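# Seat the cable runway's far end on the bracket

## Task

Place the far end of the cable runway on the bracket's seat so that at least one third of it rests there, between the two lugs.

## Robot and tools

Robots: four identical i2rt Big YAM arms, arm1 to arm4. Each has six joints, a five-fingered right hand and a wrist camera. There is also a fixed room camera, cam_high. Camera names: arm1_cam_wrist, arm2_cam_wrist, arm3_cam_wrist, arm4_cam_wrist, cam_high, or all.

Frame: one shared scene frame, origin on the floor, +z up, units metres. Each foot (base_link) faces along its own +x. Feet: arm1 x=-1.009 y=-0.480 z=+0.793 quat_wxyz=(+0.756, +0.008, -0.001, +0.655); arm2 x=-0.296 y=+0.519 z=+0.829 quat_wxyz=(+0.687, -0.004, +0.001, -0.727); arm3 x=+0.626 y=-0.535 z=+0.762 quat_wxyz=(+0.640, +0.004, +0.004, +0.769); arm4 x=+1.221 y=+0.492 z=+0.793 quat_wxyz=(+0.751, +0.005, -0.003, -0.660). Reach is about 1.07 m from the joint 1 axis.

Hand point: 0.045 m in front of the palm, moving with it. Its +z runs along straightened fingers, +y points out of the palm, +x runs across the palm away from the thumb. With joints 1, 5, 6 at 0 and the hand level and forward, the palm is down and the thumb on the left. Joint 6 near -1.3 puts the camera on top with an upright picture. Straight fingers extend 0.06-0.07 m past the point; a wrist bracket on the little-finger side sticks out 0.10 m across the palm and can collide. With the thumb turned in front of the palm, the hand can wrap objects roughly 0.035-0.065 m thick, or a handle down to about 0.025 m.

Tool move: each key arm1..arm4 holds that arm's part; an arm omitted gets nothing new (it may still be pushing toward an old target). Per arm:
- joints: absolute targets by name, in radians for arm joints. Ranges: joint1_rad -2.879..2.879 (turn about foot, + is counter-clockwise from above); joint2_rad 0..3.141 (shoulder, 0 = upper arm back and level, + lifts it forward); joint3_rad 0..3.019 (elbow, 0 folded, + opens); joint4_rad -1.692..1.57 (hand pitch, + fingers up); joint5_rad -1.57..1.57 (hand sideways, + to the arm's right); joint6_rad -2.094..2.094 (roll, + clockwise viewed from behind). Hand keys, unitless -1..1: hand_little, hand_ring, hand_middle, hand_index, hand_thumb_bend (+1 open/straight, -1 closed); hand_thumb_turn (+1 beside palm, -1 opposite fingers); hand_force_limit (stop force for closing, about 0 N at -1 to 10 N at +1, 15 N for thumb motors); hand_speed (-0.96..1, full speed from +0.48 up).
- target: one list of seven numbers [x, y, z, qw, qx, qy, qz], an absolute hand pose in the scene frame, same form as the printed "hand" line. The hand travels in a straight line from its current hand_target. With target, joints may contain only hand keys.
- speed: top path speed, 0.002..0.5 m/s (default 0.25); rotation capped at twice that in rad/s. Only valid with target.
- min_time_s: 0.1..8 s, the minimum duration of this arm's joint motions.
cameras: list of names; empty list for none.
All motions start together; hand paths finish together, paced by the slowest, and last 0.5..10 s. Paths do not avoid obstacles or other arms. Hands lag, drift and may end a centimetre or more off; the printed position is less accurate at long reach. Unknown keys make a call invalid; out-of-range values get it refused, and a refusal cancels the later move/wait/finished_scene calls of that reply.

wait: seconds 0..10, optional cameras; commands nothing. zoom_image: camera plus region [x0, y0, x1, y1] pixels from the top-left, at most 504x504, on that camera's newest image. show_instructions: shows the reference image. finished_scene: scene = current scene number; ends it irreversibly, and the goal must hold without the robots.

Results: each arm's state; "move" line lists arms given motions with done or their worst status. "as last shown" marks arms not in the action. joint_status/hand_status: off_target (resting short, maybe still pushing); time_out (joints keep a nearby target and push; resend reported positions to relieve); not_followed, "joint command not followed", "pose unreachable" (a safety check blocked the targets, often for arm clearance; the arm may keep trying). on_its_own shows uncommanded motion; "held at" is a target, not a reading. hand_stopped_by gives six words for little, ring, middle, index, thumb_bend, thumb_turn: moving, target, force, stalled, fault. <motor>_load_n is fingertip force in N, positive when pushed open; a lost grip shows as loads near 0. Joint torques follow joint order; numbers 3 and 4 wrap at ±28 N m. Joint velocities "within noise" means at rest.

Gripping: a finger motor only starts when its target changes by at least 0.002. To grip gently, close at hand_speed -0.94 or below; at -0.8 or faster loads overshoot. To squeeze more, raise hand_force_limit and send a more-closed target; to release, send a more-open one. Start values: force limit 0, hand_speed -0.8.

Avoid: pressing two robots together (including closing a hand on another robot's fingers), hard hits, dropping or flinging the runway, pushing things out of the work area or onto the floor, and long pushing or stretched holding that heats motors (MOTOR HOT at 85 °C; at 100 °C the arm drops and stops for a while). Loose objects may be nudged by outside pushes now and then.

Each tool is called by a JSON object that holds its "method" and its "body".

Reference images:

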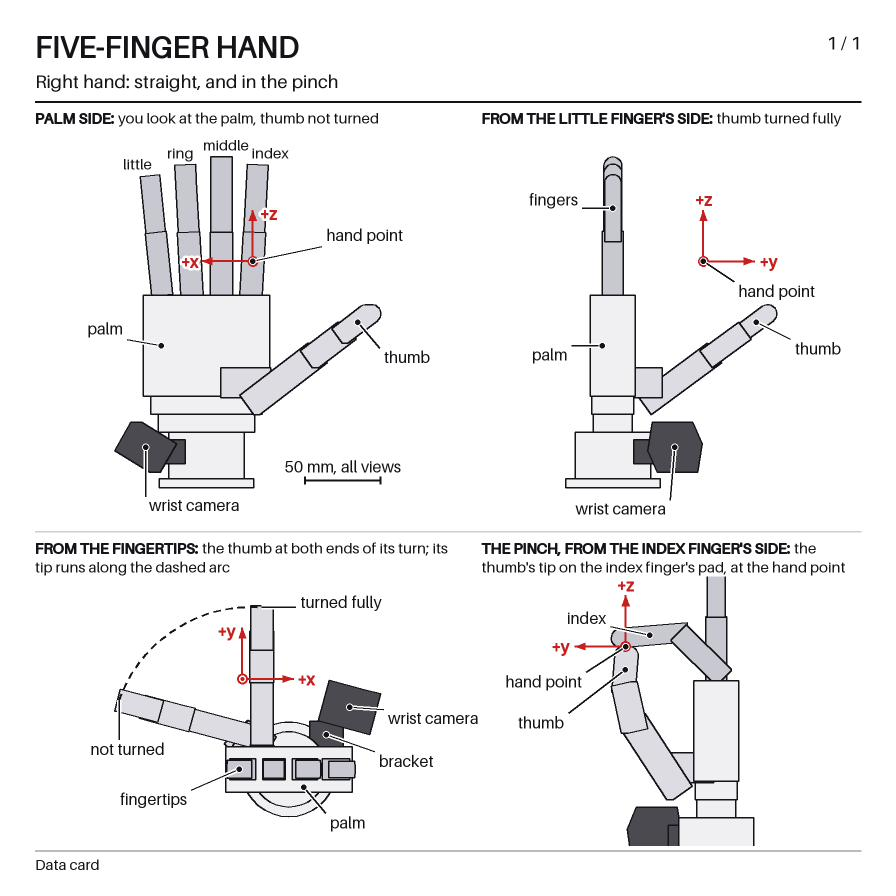

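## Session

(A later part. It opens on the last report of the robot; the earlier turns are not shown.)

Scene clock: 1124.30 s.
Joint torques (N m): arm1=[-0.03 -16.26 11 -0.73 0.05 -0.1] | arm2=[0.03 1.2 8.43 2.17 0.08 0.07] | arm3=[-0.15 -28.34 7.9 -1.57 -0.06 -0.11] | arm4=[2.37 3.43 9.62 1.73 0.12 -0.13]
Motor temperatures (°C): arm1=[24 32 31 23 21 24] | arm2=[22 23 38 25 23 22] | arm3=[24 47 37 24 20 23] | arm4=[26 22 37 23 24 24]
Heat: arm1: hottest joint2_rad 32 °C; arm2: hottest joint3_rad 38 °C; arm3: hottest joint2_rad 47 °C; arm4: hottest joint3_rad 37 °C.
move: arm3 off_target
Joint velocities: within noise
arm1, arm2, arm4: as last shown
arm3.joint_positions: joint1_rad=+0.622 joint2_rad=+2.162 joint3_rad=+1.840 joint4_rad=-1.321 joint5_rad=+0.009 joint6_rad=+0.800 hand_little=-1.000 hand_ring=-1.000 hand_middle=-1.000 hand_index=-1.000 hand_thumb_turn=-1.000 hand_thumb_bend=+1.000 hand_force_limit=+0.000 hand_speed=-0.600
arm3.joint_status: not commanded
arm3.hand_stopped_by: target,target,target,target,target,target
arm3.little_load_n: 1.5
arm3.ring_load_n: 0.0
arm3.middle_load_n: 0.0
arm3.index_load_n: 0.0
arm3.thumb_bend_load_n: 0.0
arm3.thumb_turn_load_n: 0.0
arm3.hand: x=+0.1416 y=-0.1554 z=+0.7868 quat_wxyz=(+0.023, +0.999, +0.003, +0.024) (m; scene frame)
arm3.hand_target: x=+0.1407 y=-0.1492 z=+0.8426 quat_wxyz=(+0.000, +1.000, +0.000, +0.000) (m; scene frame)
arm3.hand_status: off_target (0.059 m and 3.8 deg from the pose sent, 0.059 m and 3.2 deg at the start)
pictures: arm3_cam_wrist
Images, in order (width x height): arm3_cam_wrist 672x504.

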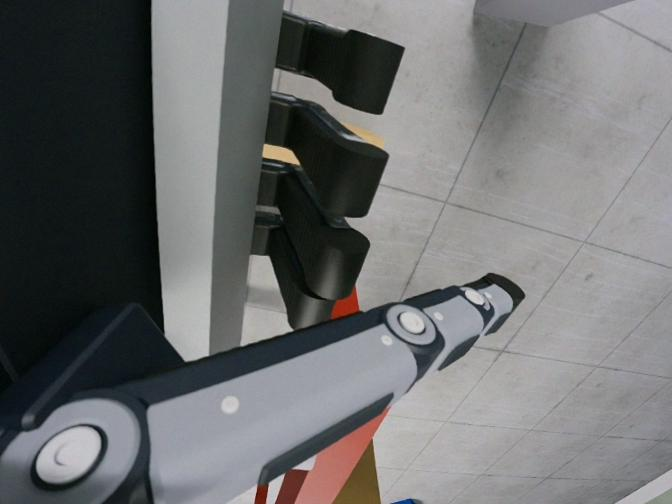

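{"method": "move", "body": {"arm3": {"target": [0.45, -0.150, 0.83, 0, 1, 0, 0], "speed": 0.1}, "cameras": ["arm3_cam_wrist", "cam_high"]}}

Scene clock: 1145.00 s.
Joint torques (N m): arm1=[0.03 -16.21 10.97 -0.7 0.07 -0.1] | arm2=[0.03 1.2 8.44 2.18 0.08 0.07] | arm3=[0.73 -22.48 7.28 -1.13 -0.11 -0.12] | arm4=[2.43 3.31 9.62 1.73 0.12 -0.13]
Motor temperatures (°C): arm1=[24 32 32 23 21 24] | arm2=[22 23 38 25 23 22] | arm3=[24 49 37 24 20 23] | arm4=[26 22 37 23 24 24]
Heat: arm1: hottest joint2_rad 32 °C; arm2: hottest joint3_rad 38 °C; arm3: hottest joint2_rad 49 °C; arm4: hottest joint3_rad 37 °C.
move: arm3 off_target
Joint velocities: within noise
arm1, arm2, arm4: as last shown
arm1.thumb_bend_load_n: 0.0
arm3.joint_positions: joint1_rad=+0.130 joint2_rad=+1.750 joint3_rad=+1.183 joint4_rad=-1.092 joint5_rad=+0.012 joint6_rad=+0.323 hand_little=-1.000 hand_ring=-1.000 hand_middle=-1.000 hand_index=-1.000 hand_thumb_turn=-1.000 hand_thumb_bend=+1.000 hand_force_limit=+0.000 hand_speed=-0.600
arm3.joint_status: not commanded
arm3.hand_stopped_by: target,target,target,target,target,target
arm3.little_load_n: 2.5
arm3.ring_load_n: 0.0
arm3.middle_load_n: 0.0
arm3.index_load_n: 0.0
arm3.thumb_bend_load_n: 0.0
arm3.thumb_turn_load_n: 0.0
arm3.hand: x=+0.4573 y=-0.1610 z=+0.7860 quat_wxyz=(+0.041, +0.999, -0.005, +0.014) (m; scene frame)
arm3.hand_target: x=+0.4504 y=-0.1513 z=+0.8280 quat_wxyz=(+0.000, +1.000, +0.000, +0.000) (m; scene frame)
arm3.hand_status: off_target (0.046 m and 5.0 deg from the pose sent, 0.311 m and 3.8 deg at the start)
pictures: arm3_cam_wrist, cam_high
Images, in order (width x height): arm3_cam_wrist 672x504, cam_high 672x504.

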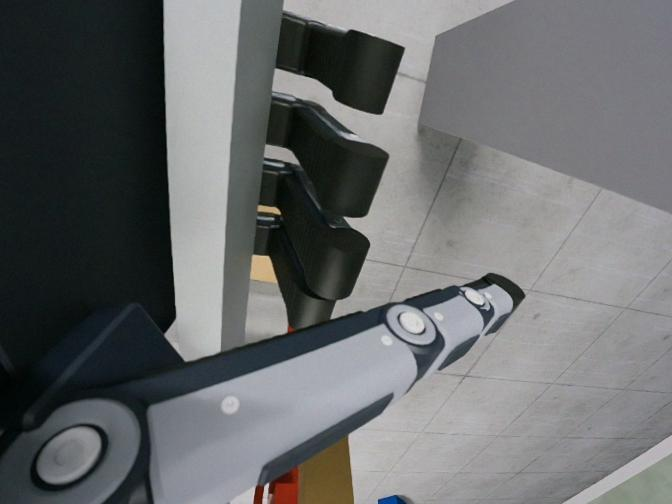

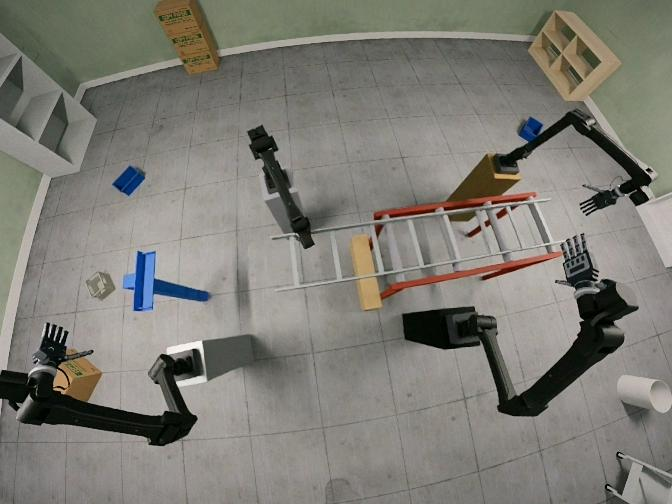

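{"method": "move", "body": {"arm3": {"target": [0.54, -0.145, 0.83, 0, 1, 0, 0], "speed": 0.1}, "arm4": {"joints": {"joint1_rad": -0.4, "hand_thumb_turn": -1, "hand_speed": 0}}}}

{"method": "move", "body": {"arm4": {"target": [0.60, 0.12, 0.97, 0, 0, 1, 0], "speed": 0.3}, "cameras": ["arm4_cam_wrist", "cam_high"]}}

Scene clock: 1179.20 s.
Joint torques (N m): arm1=[0.09 -16.44 10.96 -0.7 0.06 -0.11] | arm2=[0.03 1.26 8.44 2.18 0.08 0.07] | arm3=[0.85 -21.48 7.87 -1.22 0.01 -0.18] | arm4=[0.44 3.19 9.68 1.7 0.12 -0.13]
Motor temperatures (°C): arm1=[24 32 33 23 21 24] | arm2=[22 23 39 25 23 22] | arm3=[24 47 36 24 21 23] | arm4=[26 22 37 23 24 24]
Heat: arm1: hottest joint3_rad 33 °C; arm2: hottest joint3_rad 39 °C; arm3: hottest joint2_rad 47 °C; arm4: hottest joint3_rad 37 °C.
move: arm3 off_target; arm4 done
Joint velocities: within noise
arm1, arm2: as last shown
arm2.ring_load_n: -0.5
arm2.index_load_n: -0.5
arm3.joint_positions: joint1_rad=-0.065 joint2_rad=+1.709 joint3_rad=+1.129 joint4_rad=-1.079 joint5_rad=+0.010 joint6_rad=+0.138 hand_little=-1.000 hand_ring=-1.000 hand_middle=-1.000 hand_index=-1.000 hand_thumb_turn=-1.000 hand_thumb_bend=+1.000 hand_force_limit=+0.000 hand_speed=-0.600
arm3.joint_status: not commanded
arm3.hand_stopped_by: target,target,target,target,target,target
arm3.little_load_n: 2.5
arm3.ring_load_n: 0.0
arm3.middle_load_n: 0.0
arm3.index_load_n: 0.5
arm3.thumb_bend_load_n: 0.0
arm3.thumb_turn_load_n: 0.0
arm3.hand: x=+0.5451 y=-0.1597 z=+0.7872 quat_wxyz=(+0.044, +0.999, -0.009, +0.005) (m; scene frame)
arm3.hand_target: x=+0.5402 y=-0.1467 z=+0.8280 quat_wxyz=(+0.000, +1.000, +0.000, +0.000) (m; scene frame)
arm3.hand_status: off_target (0.046 m and 5.2 deg from the pose sent, 0.095 m and 5.0 deg at the start)
arm4.joint_positions: joint1_rad=-0.387 joint2_rad=+0.536 joint3_rad=+1.374 joint4_rad=-1.330 joint5_rad=+0.199 joint6_rad=-1.269 hand_little=+1.000 hand_ring=+1.000 hand_middle=+1.000 hand_index=+1.000 hand_thumb_turn=-1.000 hand_thumb_bend=+1.000 hand_force_limit=+0.000 hand_speed=+0.000
arm4.joint_status: all done
arm4.hand_stopped_by: target,target,target,target,target,target
arm4.little_load_n: 0.0
arm4.ring_load_n: 0.0
arm4.middle_load_n: 0.0
arm4.index_load_n: 0.0
arm4.thumb_bend_load_n: 0.0
arm4.thumb_turn_load_n: 0.5
arm4.hand: x=+1.0846 y=+0.3302 z=+1.2950 quat_wxyz=(+0.411, +0.368, -0.774, +0.311) (m; scene frame)
arm4.hand_target: x=+1.0827 y=+0.3333 z=+1.3078 quat_wxyz=(+0.421, +0.358, -0.770, +0.318) (m; scene frame)
arm4.hand_status: not commanded
pictures: none

Scene clock: 1182.57 s.
Joint torques (N m): arm1=[0.15 -16.38 11.02 -0.69 0.06 -0.11] | arm2=[0.03 1.26 8.46 2.18 0.08 0.07] | arm3=[1.26 -21.48 7.83 -1.22 0.04 -0.19] | arm4=[0.79 -26.52 14.13 -0.02 0.1 0.02]
Motor temperatures (°C): arm1=[24 32 33 23 21 24] | arm2=[22 23 39 25 23 22] | arm3=[24 47 36 24 21 23] | arm4=[26 22 37 23 24 24]
Heat: arm1: hottest joint3_rad 33 °C; arm2: hottest joint3_rad 39 °C; arm3: hottest joint2_rad 47 °C; arm4: hottest joint3_rad 37 °C.
move: arm4 off_target
Joint velocities: within noise
arm1, arm2, arm3: as last shown
arm2.ring_load_n: 0.0
arm2.index_load_n: 0.0
arm3.index_load_n: 0.0
arm4.joint_positions: joint1_rad=-1.098 joint2_rad=+2.434 joint3_rad=+2.727 joint4_rad=-1.675 joint5_rad=+0.013 joint6_rad=-1.018 hand_little=+1.000 hand_ring=+1.000 hand_middle=+1.000 hand_index=+1.000 hand_thumb_turn=-1.000 hand_thumb_bend=+1.000 hand_force_limit=+0.000 hand_speed=+0.000
arm4.joint_status: not commanded
arm4.hand_stopped_by: target,target,target,target,target,target
arm4.little_load_n: 0.0
arm4.ring_load_n: 0.0
arm4.middle_load_n: 0.0
arm4.index_load_n: 0.0
arm4.thumb_bend_load_n: 0.0
arm4.thumb_turn_load_n: 0.0
arm4.hand: x=+0.6107 y=+0.1191 z=+0.9468 quat_wxyz=(+0.077, +0.024, -0.996, +0.045) (m; scene frame)
arm4.hand_target: x=+0.6018 y=+0.1212 z=+0.9694 quat_wxyz=(+0.100, +0.013, -0.993, +0.059) (m; scene frame)
arm4.hand_status: off_target (0.026 m and 10.6 deg from the pose sent, 0.620 m and 78.5 deg at the start; a joint's target at an end of its range on 29 of 101 steps)
pictures: arm4_cam_wrist, cam_high
Images, in order (width x height): arm4_cam_wrist 672x504, cam_high 672x504.

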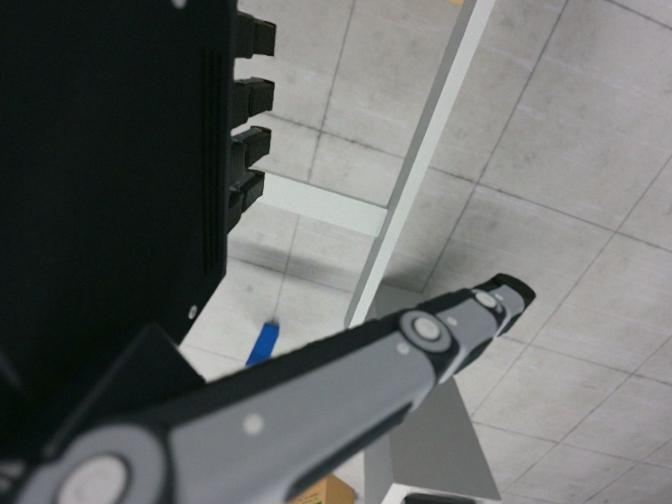

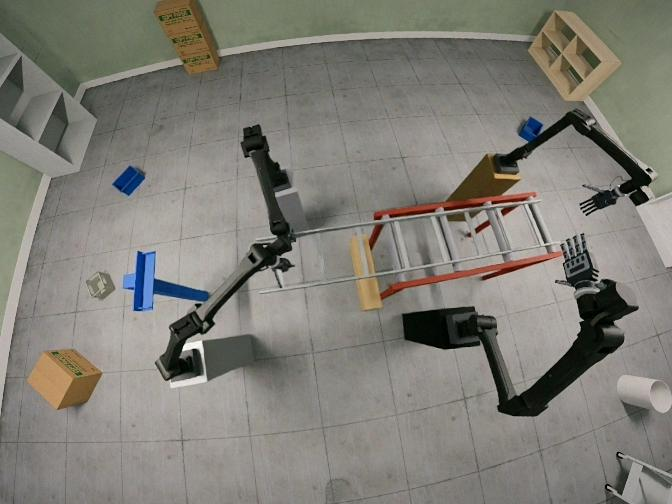

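{"method": "move", "body": {"arm4": {"target":[0.56,0.122,0.93,0,0,1,0],"speed":0.1}, "cameras": ["arm4_cam_wrist","cam_high","arm3_cam_wrist"]}}

Scene clock: 1235.30 s.
Joint torques (N m): arm1=[-0.15 -16.32 10.97 -0.72 0.05 -0.1] | arm2=[0.03 1.26 8.44 2.18 0.08 0.07] | arm3=[1.08 -21.48 7.83 -1.26 0.04 -0.19] | arm4=[0.62 -25.76 14.16 0.96 0.01 -0.24]
Motor temperatures (°C): arm1=[24 32 34 23 21 24] | arm2=[22 23 39 25 23 22] | arm3=[24 45 39 24 20 23] | arm4=[26 28 40 23 24 24]
Heat: arm1: hottest joint3_rad 34 °C; arm2: hottest joint3_rad 39 °C; arm3: hottest joint2_rad 45 °C; arm4: hottest joint3_rad 40 °C.
move: arm4 off_target
Joint velocities: within noise
arm1, arm3: as last shown
arm1.middle_load_n: -0.5
arm2.joint_positions: joint1_rad=-0.211 joint2_rad=+0.534 joint3_rad=+1.375 joint4_rad=-1.139 joint5_rad=+0.245 joint6_rad=-1.411 hand_little=+1.000 hand_ring=+1.000 hand_middle=+1.000 hand_index=+1.000 hand_thumb_turn=+1.000 hand_thumb_bend=+1.000 hand_force_limit=+0.000 hand_speed=-0.800
arm2.joint_status: not commanded
arm2.hand_stopped_by: target,target,target,target,target,target
arm2.little_load_n: 0.0
arm2.ring_load_n: 0.0
arm2.middle_load_n: 0.0
arm2.index_load_n: -0.5
arm2.thumb_bend_load_n: 0.5
arm2.thumb_turn_load_n: 0.0
arm2.hand: x=-0.4449 y=+0.3444 z=+1.3858 quat_wxyz=(+0.508, +0.371, -0.708, +0.322) (m; scene frame)
arm2.hand_target: x=-0.4440 y=+0.3473 z=+1.3955 quat_wxyz=(+0.514, +0.366, -0.703, +0.328) (m; scene frame)
arm2.hand_status: not commanded
arm4.joint_positions: joint1_rad=-1.125 joint2_rad=+2.547 joint3_rad=+2.864 joint4_rad=-1.670 joint5_rad=+0.011 joint6_rad=-1.034 hand_little=+1.000 hand_ring=+1.000 hand_middle=+1.000 hand_index=+1.000 hand_thumb_turn=-1.000 hand_thumb_bend=+1.000 hand_force_limit=+0.000 hand_speed=+0.000
arm4.joint_status: not commanded
arm4.hand_stopped_by: target,target,target,target,target,target
arm4.little_load_n: 0.0
arm4.ring_load_n: 0.0
arm4.middle_load_n: 0.0
arm4.index_load_n: 0.0
arm4.thumb_bend_load_n: 0.0
arm4.thumb_turn_load_n: 0.0
arm4.hand: x=+0.5792 y=+0.1228 z=+0.9168 quat_wxyz=(+0.090, +0.018, -0.994, +0.051) (m; scene frame)
arm4.hand_target: x=+0.5622 y=+0.1236 z=+0.9300 quat_wxyz=(+0.118, +0.018, -0.991, +0.067) (m; scene frame)
arm4.hand_status: off_target (0.023 m and 12.1 deg from the pose sent, 0.054 m and 10.6 deg at the start; a joint's target at an end of its range on 50 of 51 steps)
pictures: arm3_cam_wrist, arm4_cam_wrist, cam_high
Images, in order (width x height): arm3_cam_wrist 672x504, arm4_cam_wrist 672x504, cam_high 672x504.

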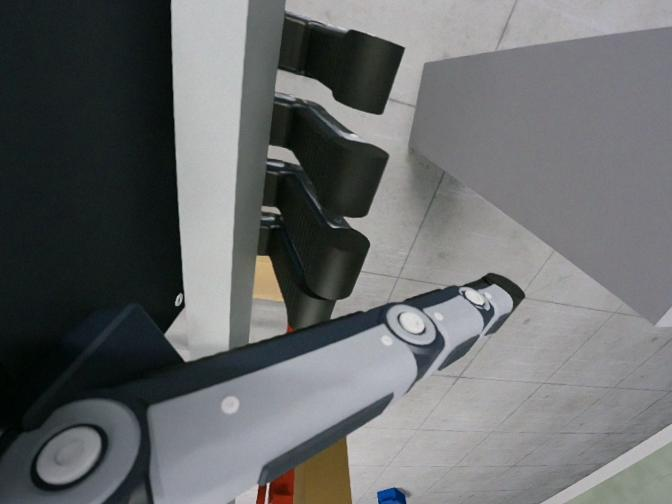

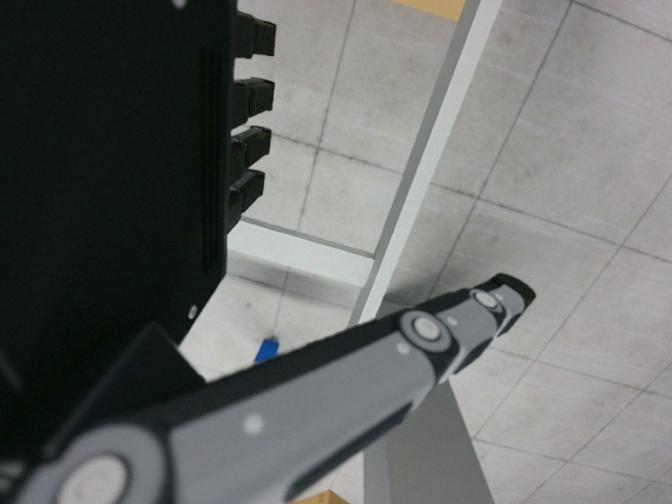

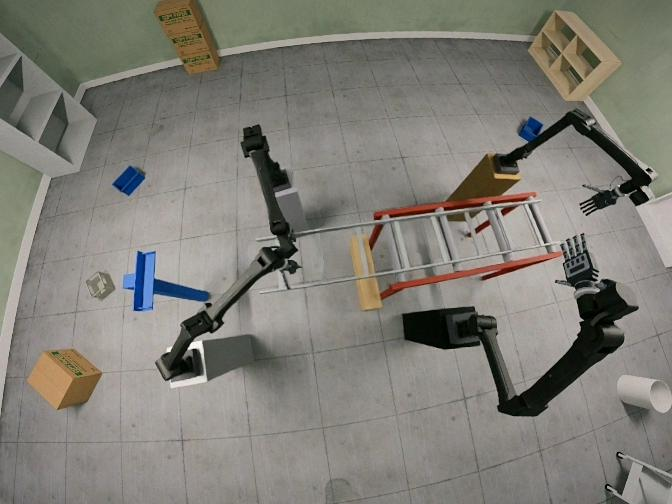

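{"method": "move", "body": {"arm4": {"target":[0.56,0.165,0.90,0,0,1,0],"speed":0.1}, "cameras": ["arm4_cam_wrist"]}}

{"method": "zoom_image", "body": {"camera": "arm4_cam_wrist", "region": [168, 100, 672, 504]}}

Scene clock: 1296.23 s.
Joint torques (N m): arm1=[-0.09 -16.44 10.95 -0.69 0.06 -0.11] | arm2=[0.09 1.26 8.43 2.18 0.08 0.07] | arm3=[1.03 -21.6 7.86 -1.25 0.02 -0.18] | arm4=[0.5 -26.64 8.12 0.01 0.02 -0.25]
Motor temperatures (°C): arm1=[24 32 35 23 21 24] | arm2=[22 23 39 25 23 22] | arm3=[24 45 39 24 20 23] | arm4=[26 29 42 23 24 24]
Heat: arm1: hottest joint3_rad 35 °C; arm2: hottest joint3_rad 39 °C; arm3: hottest joint2_rad 45 °C; arm4: hottest joint3_rad 42 °C.
move: arm4 off_target
Joint velocities: within noise
arm1, arm2, arm3: as last shown
arm1.middle_load_n: 0.0
arm2.index_load_n: 0.0
arm2.thumb_bend_load_n: 0.0
arm3.little_load_n: 2.0
arm3.middle_load_n: 0.5
arm4.joint_positions: joint1_rad=-1.172 joint2_rad=+2.562 joint3_rad=+2.864 joint4_rad=-1.675 joint5_rad=+0.007 joint6_rad=-1.065 hand_little=+1.000 hand_ring=+1.000 hand_middle=+1.000 hand_index=+1.000 hand_thumb_turn=-1.000 hand_thumb_bend=+1.000 hand_force_limit=+0.000 hand_speed=+0.000
arm4.joint_status: not commanded
arm4.hand_stopped_by: target,target,target,target,target,target
arm4.little_load_n: 0.0
arm4.ring_load_n: 0.0
arm4.middle_load_n: 0.0
arm4.index_load_n: 0.0
arm4.thumb_bend_load_n: 0.0
arm4.thumb_turn_load_n: 0.0
arm4.hand: x=+0.5626 y=+0.1542 z=+0.9059 quat_wxyz=(+0.082, +0.011, -0.996, +0.044) (m; scene frame)
arm4.hand_target: x=+0.5610 y=+0.1653 z=+0.8998 quat_wxyz=(+0.073, +0.010, -0.997, +0.038) (m; scene frame)
arm4.hand_status: off_target (0.013 m and 10.8 deg from the pose sent, 0.049 m and 12.1 deg at the start; a joint's target at an end of its range on 53 of 57 steps)
pictures: arm4_cam_wrist
Images, in order (width x height): arm4_cam_wrist 672x504.

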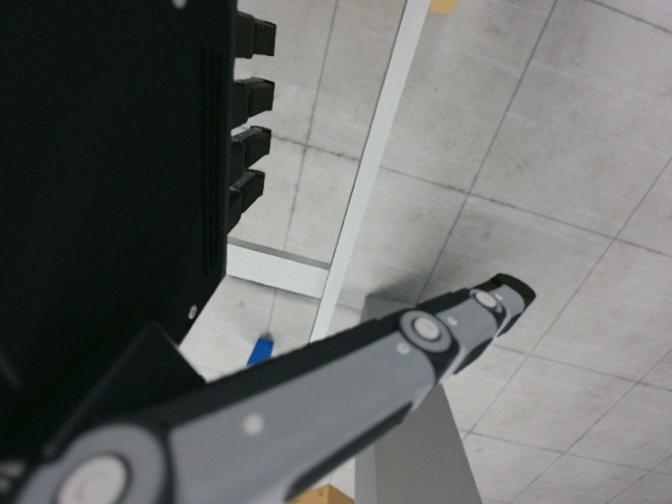

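Scaled by 1.000.

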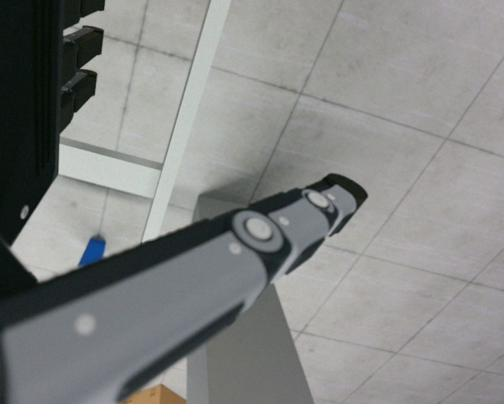

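{"method": "move", "body": {"arm4": {"target":[0.565,0.187,0.86,0,0,1,0],"speed":0.1}, "cameras": ["arm4_cam_wrist"]}}

Scene clock: 1327.80 s.
Joint torques (N m): arm1=[0.09 -16.5 11 -0.72 0.05 -0.1] | arm2=[0.03 1.26 8.44 2.18 0.08 0.07] | arm3=[1.14 -21.71 7.82 -1.25 0.05 -0.19] | arm4=[0.67 -26.4 8.28 -0.14 0 -0.23]
Motor temperatures (°C): arm1=[24 32 35 23 21 24] | arm2=[22 23 39 25 23 22] | arm3=[24 45 39 24 20 23] | arm4=[26 29 38 23 24 24]
Heat: arm1: hottest joint3_rad 35 °C; arm2: hottest joint3_rad 39 °C; arm3: hottest joint2_rad 45 °C; arm4: hottest joint3_rad 38 °C.
move: arm4 off_target
Joint velocities: within noise
arm1, arm2, arm3: as last shown
arm3.middle_load_n: 0.0
arm4.joint_positions: joint1_rad=-1.197 joint2_rad=+2.576 joint3_rad=+2.788 joint4_rad=-1.675 joint5_rad=+0.005 joint6_rad=-1.075 hand_little=+1.000 hand_ring=+1.000 hand_middle=+1.000 hand_index=+1.000 hand_thumb_turn=-1.000 hand_thumb_bend=+1.000 hand_force_limit=+0.000 hand_speed=+0.000
arm4.joint_status: not commanded
arm4.hand_stopped_by: target,target,target,target,target,target
arm4.little_load_n: 0.0
arm4.ring_load_n: 0.0
arm4.middle_load_n: 0.0
arm4.index_load_n: 0.0
arm4.thumb_bend_load_n: 0.0
arm4.thumb_turn_load_n: 0.0
arm4.hand: x=+0.5663 y=+0.1776 z=+0.8694 quat_wxyz=(+0.044, +0.004, -0.999, +0.022) (m; scene frame)
arm4.hand_target: x=+0.5659 y=+0.1875 z=+0.8596 quat_wxyz=(+0.032, +0.004, -0.999, +0.016) (m; scene frame)
arm4.hand_status: off_target (0.013 m and 5.6 deg from the pose sent, 0.056 m and 10.8 deg at the start; a joint's target at an end of its range on 45 of 45 steps)
pictures: arm4_cam_wrist
Images, in order (width x height): arm4_cam_wrist 672x504.

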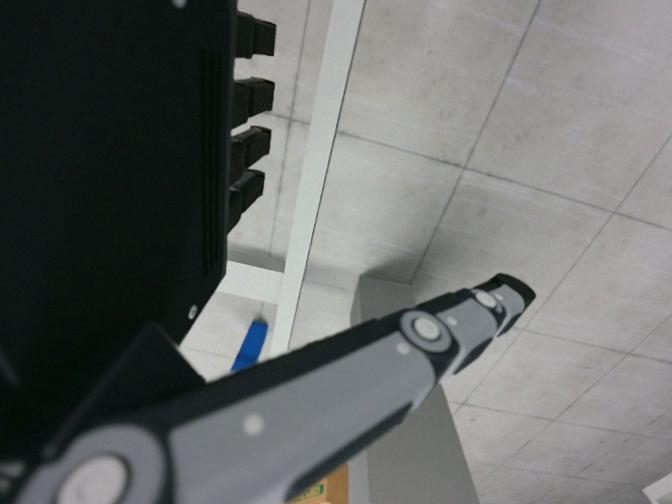

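{"method": "move", "body": {"arm4": {"target":[0.568,0.192,0.825,0,0,1,0],"speed":0.1}, "cameras": ["arm4_cam_wrist"]}}

Scene clock: 1348.13 s.
Joint torques (N m): arm1=[0.03 -16.62 10.95 -0.72 0.06 -0.11] | arm2=[0.03 1.26 8.44 2.17 0.08 0.07] | arm3=[1.08 -21.36 7.8 -1.22 0.02 -0.21] | arm4=[0.44 -26.81 8.46 -0.25 -0.01 -0.21]
Motor temperatures (°C): arm1=[24 32 35 23 21 24] | arm2=[22 23 39 24 23 22] | arm3=[24 45 39 24 20 23] | arm4=[26 29 37 23 24 24]
Heat: arm1: hottest joint3_rad 35 °C; arm2: hottest joint3_rad 39 °C; arm3: hottest joint2_rad 45 °C; arm4: hottest joint3_rad 37 °C.
move: arm4 off_target
Joint velocities: within noise
arm1.joint_positions: joint1_rad=+0.443 joint2_rad=+1.726 joint3_rad=+1.858 joint4_rad=-1.697 joint5_rad=+0.012 joint6_rad=-1.269 hand_little=+1.000 hand_ring=+1.000 hand_middle=+1.000 hand_index=+1.000 hand_thumb_turn=+1.000 hand_thumb_bend=+1.000 hand_force_limit=+0.000 hand_speed=-0.800
arm1.joint_status: not commanded
arm1.hand_stopped_by: target,target,target,target,target,target
arm1.little_load_n: 0.0
arm1.ring_load_n: 0.0
arm1.middle_load_n: 0.0
arm1.index_load_n: 0.0
arm1.thumb_bend_load_n: 0.0
arm1.thumb_turn_load_n: 0.0
arm1.hand: x=-1.0993 y=-0.0090 z=+1.0757 quat_wxyz=(-0.007, +0.708, +0.706, +0.008) (m; scene frame)
arm1.hand_target: x=-1.0997 y=-0.0013 z=+1.0992 quat_wxyz=(-0.032, +0.705, +0.708, +0.022) (m; scene frame)
arm1.hand_status: not commanded
arm2, arm3: as last shown
arm4.joint_positions: joint1_rad=-1.200 joint2_rad=+2.631 joint3_rad=+2.783 joint4_rad=-1.675 joint5_rad=+0.003 joint6_rad=-1.076 hand_little=+1.000 hand_ring=+1.000 hand_middle=+1.000 hand_index=+1.000 hand_thumb_turn=-1.000 hand_thumb_bend=+1.000 hand_force_limit=+0.000 hand_speed=+0.000
arm4.joint_status: not commanded
arm4.hand_stopped_by: target,target,target,target,target,target
arm4.little_load_n: 0.0
arm4.ring_load_n: 0.0
arm4.middle_load_n: 0.5
arm4.index_load_n: 0.0
arm4.thumb_bend_load_n: 0.0
arm4.thumb_turn_load_n: 0.0
arm4.hand: x=+0.5701 y=+0.1815 z=+0.8291 quat_wxyz=(+0.017, +0.003, -1.000, +0.008) (m; scene frame)
arm4.hand_target: x=+0.5687 y=+0.1922 z=+0.8248 quat_wxyz=(+0.009, +0.001, -1.000, +0.004) (m; scene frame)
arm4.hand_status: off_target (0.012 m and 2.2 deg from the pose sent, 0.047 m and 5.6 deg at the start; a joint's target at an end of its range on 33 of 34 steps)
pictures: arm4_cam_wrist
Images, in order (width x height): arm4_cam_wrist 672x504.

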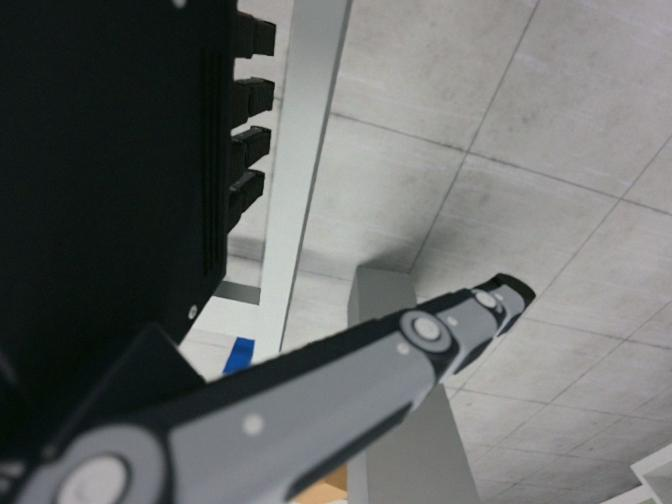

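{"method": "move", "body": {"arm4": {"target":[0.572,0.192,0.785,0,0,1,0],"speed":0.08}, "cameras": ["arm4_cam_wrist"]}}

Scene clock: 1359.97 s.
Joint torques (N m): arm1=[0.03 -16.5 11.04 -0.7 0.06 -0.11] | arm2=[0.03 1.26 8.44 2.18 0.08 0.07] | arm3=[0.91 -21.54 7.76 -1.17 0.04 -0.18] | arm4=[0.67 -27.58 7.94 0.51 -0.03 -0.17]
Motor temperatures (°C): arm1=[24 32 35 23 21 24] | arm2=[22 23 39 24 23 22] | arm3=[24 45 39 24 20 23] | arm4=[26 30 37 23 24 24]
Heat: arm1: hottest joint3_rad 35 °C; arm2: hottest joint3_rad 39 °C; arm3: hottest joint2_rad 45 °C; arm4: hottest joint3_rad 37 °C.
move: arm4 done
Joint velocities: within noise
arm1, arm2, arm3: as last shown
arm3.little_load_n: 2.5
arm3.index_load_n: 0.5
arm3.thumb_turn_load_n: -0.5
arm4.joint_positions: joint1_rad=-1.200 joint2_rad=+2.631 joint3_rad=+2.667 joint4_rad=-1.604 joint5_rad=+0.003 joint6_rad=-1.076 hand_little=+1.000 hand_ring=+1.000 hand_middle=+1.000 hand_index=+1.000 hand_thumb_turn=-1.000 hand_thumb_bend=+1.000 hand_force_limit=+0.000 hand_speed=+0.000
arm4.joint_status: not commanded
arm4.hand_stopped_by: target,target,target,target,target,target
arm4.little_load_n: 0.0
arm4.ring_load_n: 0.0
arm4.middle_load_n: 0.0
arm4.index_load_n: 0.0
arm4.thumb_bend_load_n: 0.0
arm4.thumb_turn_load_n: 0.0
arm4.hand: x=+0.5774 y=+0.1854 z=+0.7873 quat_wxyz=(-0.003, +0.003, -1.000, -0.002) (m; scene frame)
arm4.hand_target: x=+0.5721 y=+0.1919 z=+0.7851 quat_wxyz=(+0.000, +0.000, -1.000, +0.000) (m; scene frame)
arm4.hand_status: done (0.009 m and 0.5 deg from the pose sent, 0.045 m and 2.2 deg at the start)
pictures: arm4_cam_wrist
Images, in order (width x height): arm4_cam_wrist 672x504.

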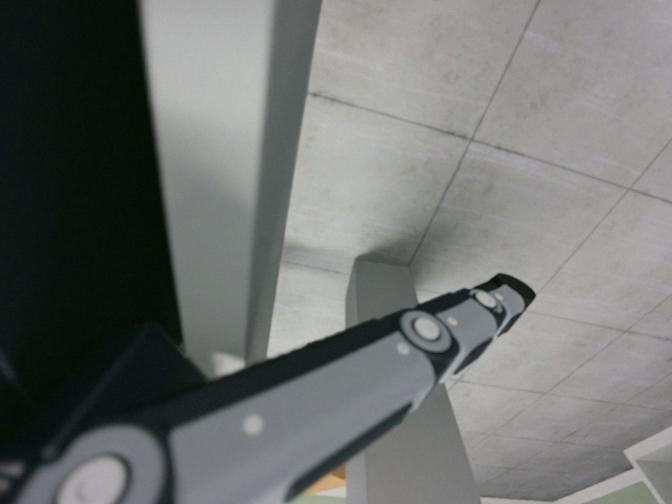

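{"method": "move", "body": {"arm4": {"joints":{"hand_little":-1,"hand_ring":-1,"hand_middle":-1,"hand_index":-1,"hand_speed":-0.6,"hand_force_limit":0.0}}, "cameras": ["arm4_cam_wrist","cam_high"]}}

Scene clock: 1370.53 s.
Joint torques (N m): arm1=[0.15 -16.44 10.97 -0.72 0.05 -0.1] | arm2=[0.03 1.2 8.46 2.18 0.08 0.07] | arm3=[0.85 -21.48 7.82 -1.17 0.05 -0.19] | arm4=[0.62 -27.63 7.99 0.44 0 -0.17]
Motor temperatures (°C): arm1=[24 32 35 23 21 24] | arm2=[22 23 39 24 23 22] | arm3=[24 45 39 24 20 23] | arm4=[26 31 36 23 24 24]
Heat: arm1: hottest joint3_rad 35 °C; arm2: hottest joint3_rad 39 °C; arm3: hottest joint2_rad 45 °C; arm4: hottest joint3_rad 36 °C.
move: arm4 done
Joint velocities: within noise
arm1, arm2, arm3: as last shown
arm1.little_load_n: -0.5
arm1.index_load_n: 0.5
arm3.index_load_n: 0.0
arm3.thumb_turn_load_n: 0.0
arm4.joint_positions: joint1_rad=-1.200 joint2_rad=+2.631 joint3_rad=+2.667 joint4_rad=-1.602 joint5_rad=+0.003 joint6_rad=-1.076 hand_little=-1.000 hand_ring=-1.000 hand_middle=-1.000 hand_index=-1.000 hand_thumb_turn=-1.000 hand_thumb_bend=+1.000 hand_force_limit=+0.000 hand_speed=-0.600
arm4.joint_status: all done
arm4.hand_stopped_by: target,target,target,target,target,target
arm4.little_load_n: 0.0
arm4.ring_load_n: 0.0
arm4.middle_load_n: 0.0
arm4.index_load_n: 0.0
arm4.thumb_bend_load_n: 0.0
arm4.thumb_turn_load_n: 0.0
arm4.hand: x=+0.5771 y=+0.1852 z=+0.7872 quat_wxyz=(-0.002, +0.003, -1.000, -0.002) (m; scene frame)
arm4.hand_target: x=+0.5721 y=+0.1920 z=+0.7851 quat_wxyz=(+0.000, +0.000, -1.000, +0.000) (m; scene frame)
arm4.hand_status: not commanded
pictures: arm4_cam_wrist, cam_high
Images, in order (width x height): arm4_cam_wrist 672x504, cam_high 672x504.

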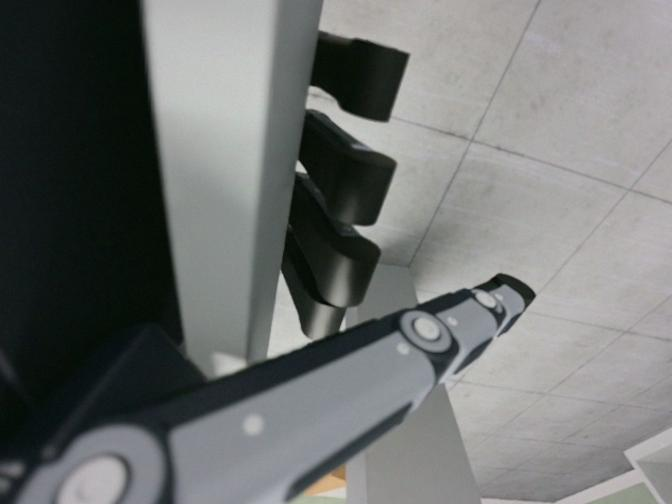

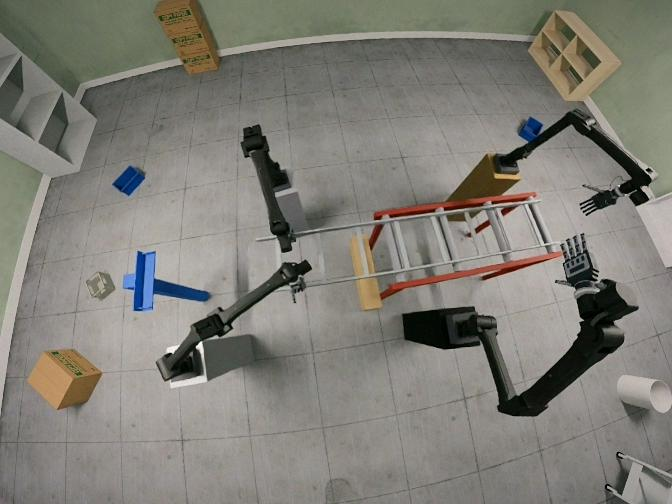

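{"method": "move", "body": {"arm3": {"target":[0.64,-0.150,0.828,0,1,0,0],"speed":0.1}, "arm4": {"target":[0.675,0.188,0.805,0,0,1,0],"speed":0.1}, "cameras": ["arm4_cam_wrist","arm3_cam_wrist","cam_high"]}}

Scene clock: 1402.57 s.
Joint torques (N m): arm1=[0.03 -16.32 10.96 -0.69 0.05 -0.1] | arm2=[0.03 1.26 8.44 2.18 0.08 0.07] | arm3=[0.38 -21.54 7.21 -1.09 -0.04 -0.16] | arm4=[1.85 -27.28 7.31 0.28 0.21 0]
Motor temperatures (°C): arm1=[24 32 36 23 21 24] | arm2=[22 23 39 24 23 22] | arm3=[24 45 39 24 20 23] | arm4=[26 32 35 23 24 24]
Heat: arm1: hottest joint3_rad 36 °C; arm2: hottest joint3_rad 39 °C; arm3: hottest joint2_rad 45 °C; arm4: hottest joint3_rad 35 °C.
move: arm3 off_target; arm4 off_target
Joint velocities: within noise
arm1, arm2: as last shown
arm1.little_load_n: 0.0
arm1.index_load_n: 0.0
arm3.joint_positions: joint1_rad=-0.280 joint2_rad=+1.696 joint3_rad=+1.115 joint4_rad=-1.073 joint5_rad=+0.012 joint6_rad=-0.087 hand_little=-1.000 hand_ring=-1.000 hand_middle=-1.000 hand_index=-1.000 hand_thumb_turn=-1.000 hand_thumb_bend=+1.000 hand_force_limit=+0.000 hand_speed=-0.600
arm3.joint_status: not commanded
arm3.hand_stopped_by: target,target,target,target,target,target
arm3.little_load_n: 1.0
arm3.ring_load_n: 0.5
arm3.middle_load_n: 0.0
arm3.index_load_n: 0.5
arm3.thumb_bend_load_n: 0.0
arm3.thumb_turn_load_n: 0.0
arm3.hand: x=+0.6395 y=-0.1631 z=+0.7878 quat_wxyz=(+0.042, +0.999, -0.004, -0.003) (m; scene frame)
arm3.hand_target: x=+0.6397 y=-0.1514 z=+0.8260 quat_wxyz=(+0.000, +1.000, +0.000, +0.000) (m; scene frame)
arm3.hand_status: off_target (0.042 m and 4.9 deg from the pose sent, 0.104 m and 5.2 deg at the start)
arm4.joint_positions: joint1_rad=-1.140 joint2_rad=+2.279 joint3_rad=+1.992 joint4_rad=-1.311 joint5_rad=-0.002 joint6_rad=-1.016 hand_little=-1.000 hand_ring=-1.000 hand_middle=-1.000 hand_index=-1.000 hand_thumb_turn=-1.000 hand_thumb_bend=+1.000 hand_force_limit=+0.000 hand_speed=-0.600
arm4.joint_status: not commanded
arm4.hand_stopped_by: target,target,target,target,target,target
arm4.little_load_n: 0.0
arm4.ring_load_n: 0.0
arm4.middle_load_n: 0.0
arm4.index_load_n: 0.0
arm4.thumb_bend_load_n: 0.0
arm4.thumb_turn_load_n: 0.0
arm4.hand: x=+0.6769 y=+0.1924 z=+0.7852 quat_wxyz=(-0.018, +0.003, -1.000, -0.009) (m; scene frame)
arm4.hand_target: x=+0.6751 y=+0.1882 z=+0.8048 quat_wxyz=(+0.000, +0.000, -1.000, +0.000) (m; scene frame)
arm4.hand_status: off_target (0.020 m and 2.3 deg from the pose sent, 0.100 m and 0.5 deg at the start)
pictures: arm3_cam_wrist, arm4_cam_wrist, cam_high
Images, in order (width x height): arm3_cam_wrist 672x504, arm4_cam_wrist 672x504, cam_high 672x504.

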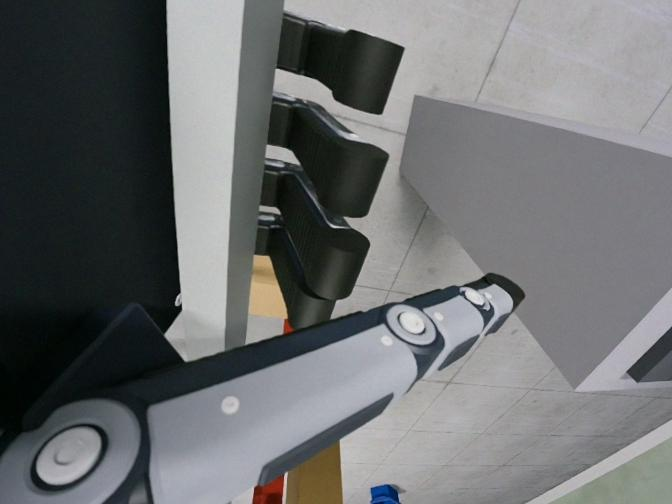

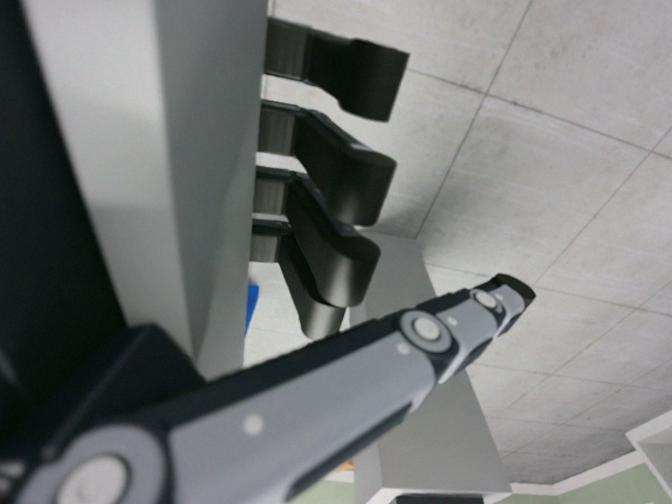

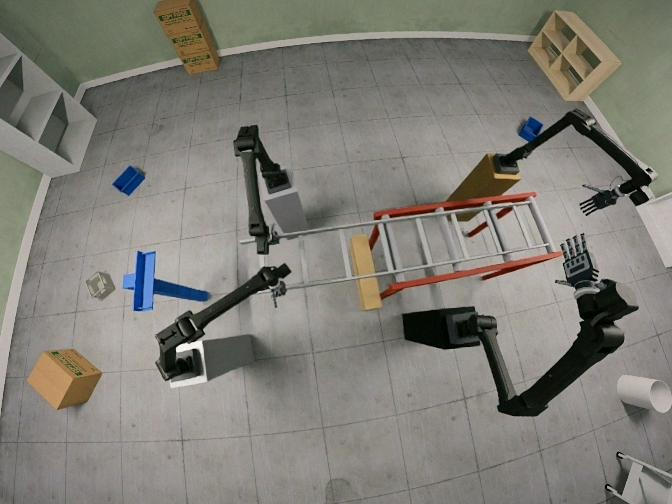

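{"method": "zoom_image", "body": {"camera": "cam_high", "region": [210, 200, 420, 340]}}

Scaled by 2.400 from the camera's 672x504 image, which has a finer 960x720 frame.

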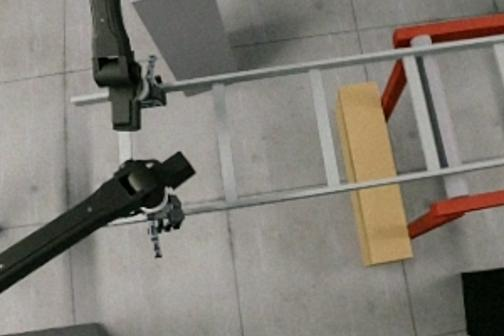

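{"method": "move", "body": {"arm3": {"target":[0.75,-0.150,0.830,0,1,0,0],"speed":0.1}, "arm4": {"target":[0.78,0.188,0.828,0,0,1,0],"speed":0.1}, "cameras": ["arm4_cam_wrist","cam_high"]}}

{"method": "zoom_image", "body": {"camera": "cam_high", "region": [110, 200, 320, 340]}}

Scene clock: 1454.33 s.
Joint torques (N m): arm1=[0.15 -16.44 11.07 -0.72 0.06 -0.11] | arm2=[0.03 1.26 8.43 2.19 0.08 0.07] | arm3=[-0.79 -19.43 10.45 -2.11 -0.15 -0.37] | arm4=[0.62 -25.99 7.34 -0.09 0.57 -0.12]
Motor temperatures (°C): arm1=[24 32 36 22 21 24] | arm2=[22 23 39 24 23 22] | arm3=[24 43 36 24 20 23] | arm4=[26 35 35 23 25 24]
Heat: arm1: hottest joint3_rad 36 °C; arm2: hottest joint3_rad 39 °C; arm3: hottest joint2_rad 43 °C; arm4: hottest joint2_rad 35 °C.
move: arm3 off_target; arm4 off_target
Joint velocities: within noise
arm1, arm2: as last shown
arm1.thumb_bend_load_n: -0.5
arm3.joint_positions: joint1_rad=-0.502 joint2_rad=+1.713 joint3_rad=+1.145 joint4_rad=-1.069 joint5_rad=+0.015 joint6_rad=-0.300 hand_little=-1.000 hand_ring=-1.000 hand_middle=-1.000 hand_index=-1.000 hand_thumb_turn=-1.000 hand_thumb_bend=+1.000 hand_force_limit=+0.000 hand_speed=-0.600
arm3.joint_status: not commanded
arm3.hand_stopped_by: target,target,target,target,target,target
arm3.little_load_n: 0.0
arm3.ring_load_n: 0.0
arm3.middle_load_n: 0.0
arm3.index_load_n: 2.0
arm3.thumb_bend_load_n: 0.0
arm3.thumb_turn_load_n: 0.0
arm3.hand: x=+0.7378 y=-0.1708 z=+0.7876 quat_wxyz=(+0.034, +0.999, -0.009, -0.008) (m; scene frame)
arm3.hand_target: x=+0.7492 y=-0.1521 z=+0.8286 quat_wxyz=(+0.000, +1.000, +0.000, +0.001) (m; scene frame)
arm3.hand_status: off_target (0.049 m and 4.2 deg from the pose sent, 0.119 m and 4.9 deg at the start)
arm4.joint_positions: joint1_rad=-1.027 joint2_rad=+2.051 joint3_rad=+1.614 joint4_rad=-1.182 joint5_rad=-0.009 joint6_rad=-0.908 hand_little=-1.000 hand_ring=-1.000 hand_middle=-1.000 hand_index=-1.000 hand_thumb_turn=-1.000 hand_thumb_bend=+1.000 hand_force_limit=+0.000 hand_speed=-0.600
arm4.joint_status: not commanded
arm4.hand_stopped_by: target,target,target,target,target,target
arm4.little_load_n: 0.0
arm4.ring_load_n: 0.0
arm4.middle_load_n: 0.0
arm4.index_load_n: 0.5
arm4.thumb_bend_load_n: 0.0
arm4.thumb_turn_load_n: 0.5
arm4.hand: x=+0.7907 y=+0.1839 z=+0.7956 quat_wxyz=(-0.027, +0.005, -1.000, -0.013) (m; scene frame)
arm4.hand_target: x=+0.7806 y=+0.1881 z=+0.8272 quat_wxyz=(+0.000, +0.000, -1.000, +0.000) (m; scene frame)
arm4.hand_status: off_target (0.034 m and 3.5 deg from the pose sent, 0.112 m and 2.3 deg at the start)
pictures: arm4_cam_wrist, cam_high
Images, in order (width x height): arm4_cam_wrist 672x504, cam_high 672x504.

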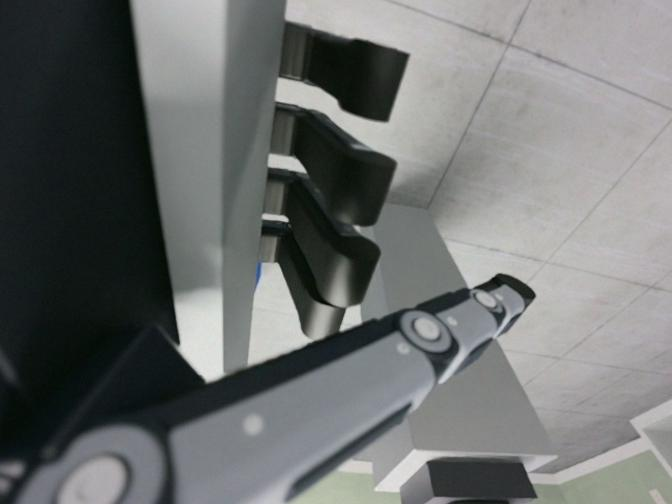

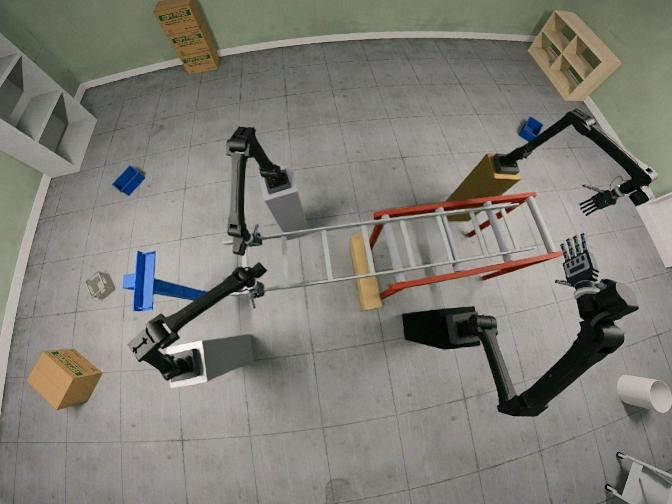

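Scaled by 2.400 from the camera's 672x504 image, which has a finer 960x720 frame.

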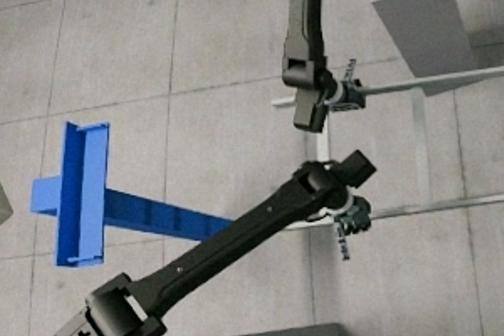

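{"method": "zoom_image", "body": {"camera": "cam_high", "region": [115, 240, 215, 320]}}

Scaled by 5.040 from the camera's 672x504 image, which has a finer 960x720 frame.

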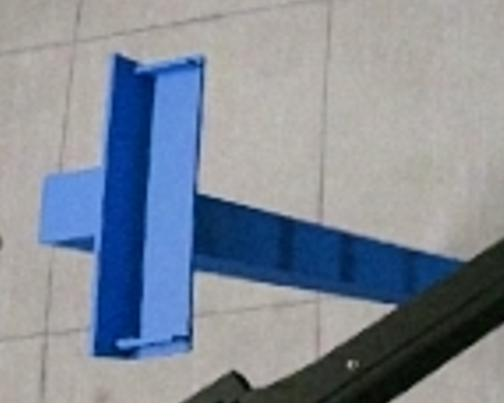

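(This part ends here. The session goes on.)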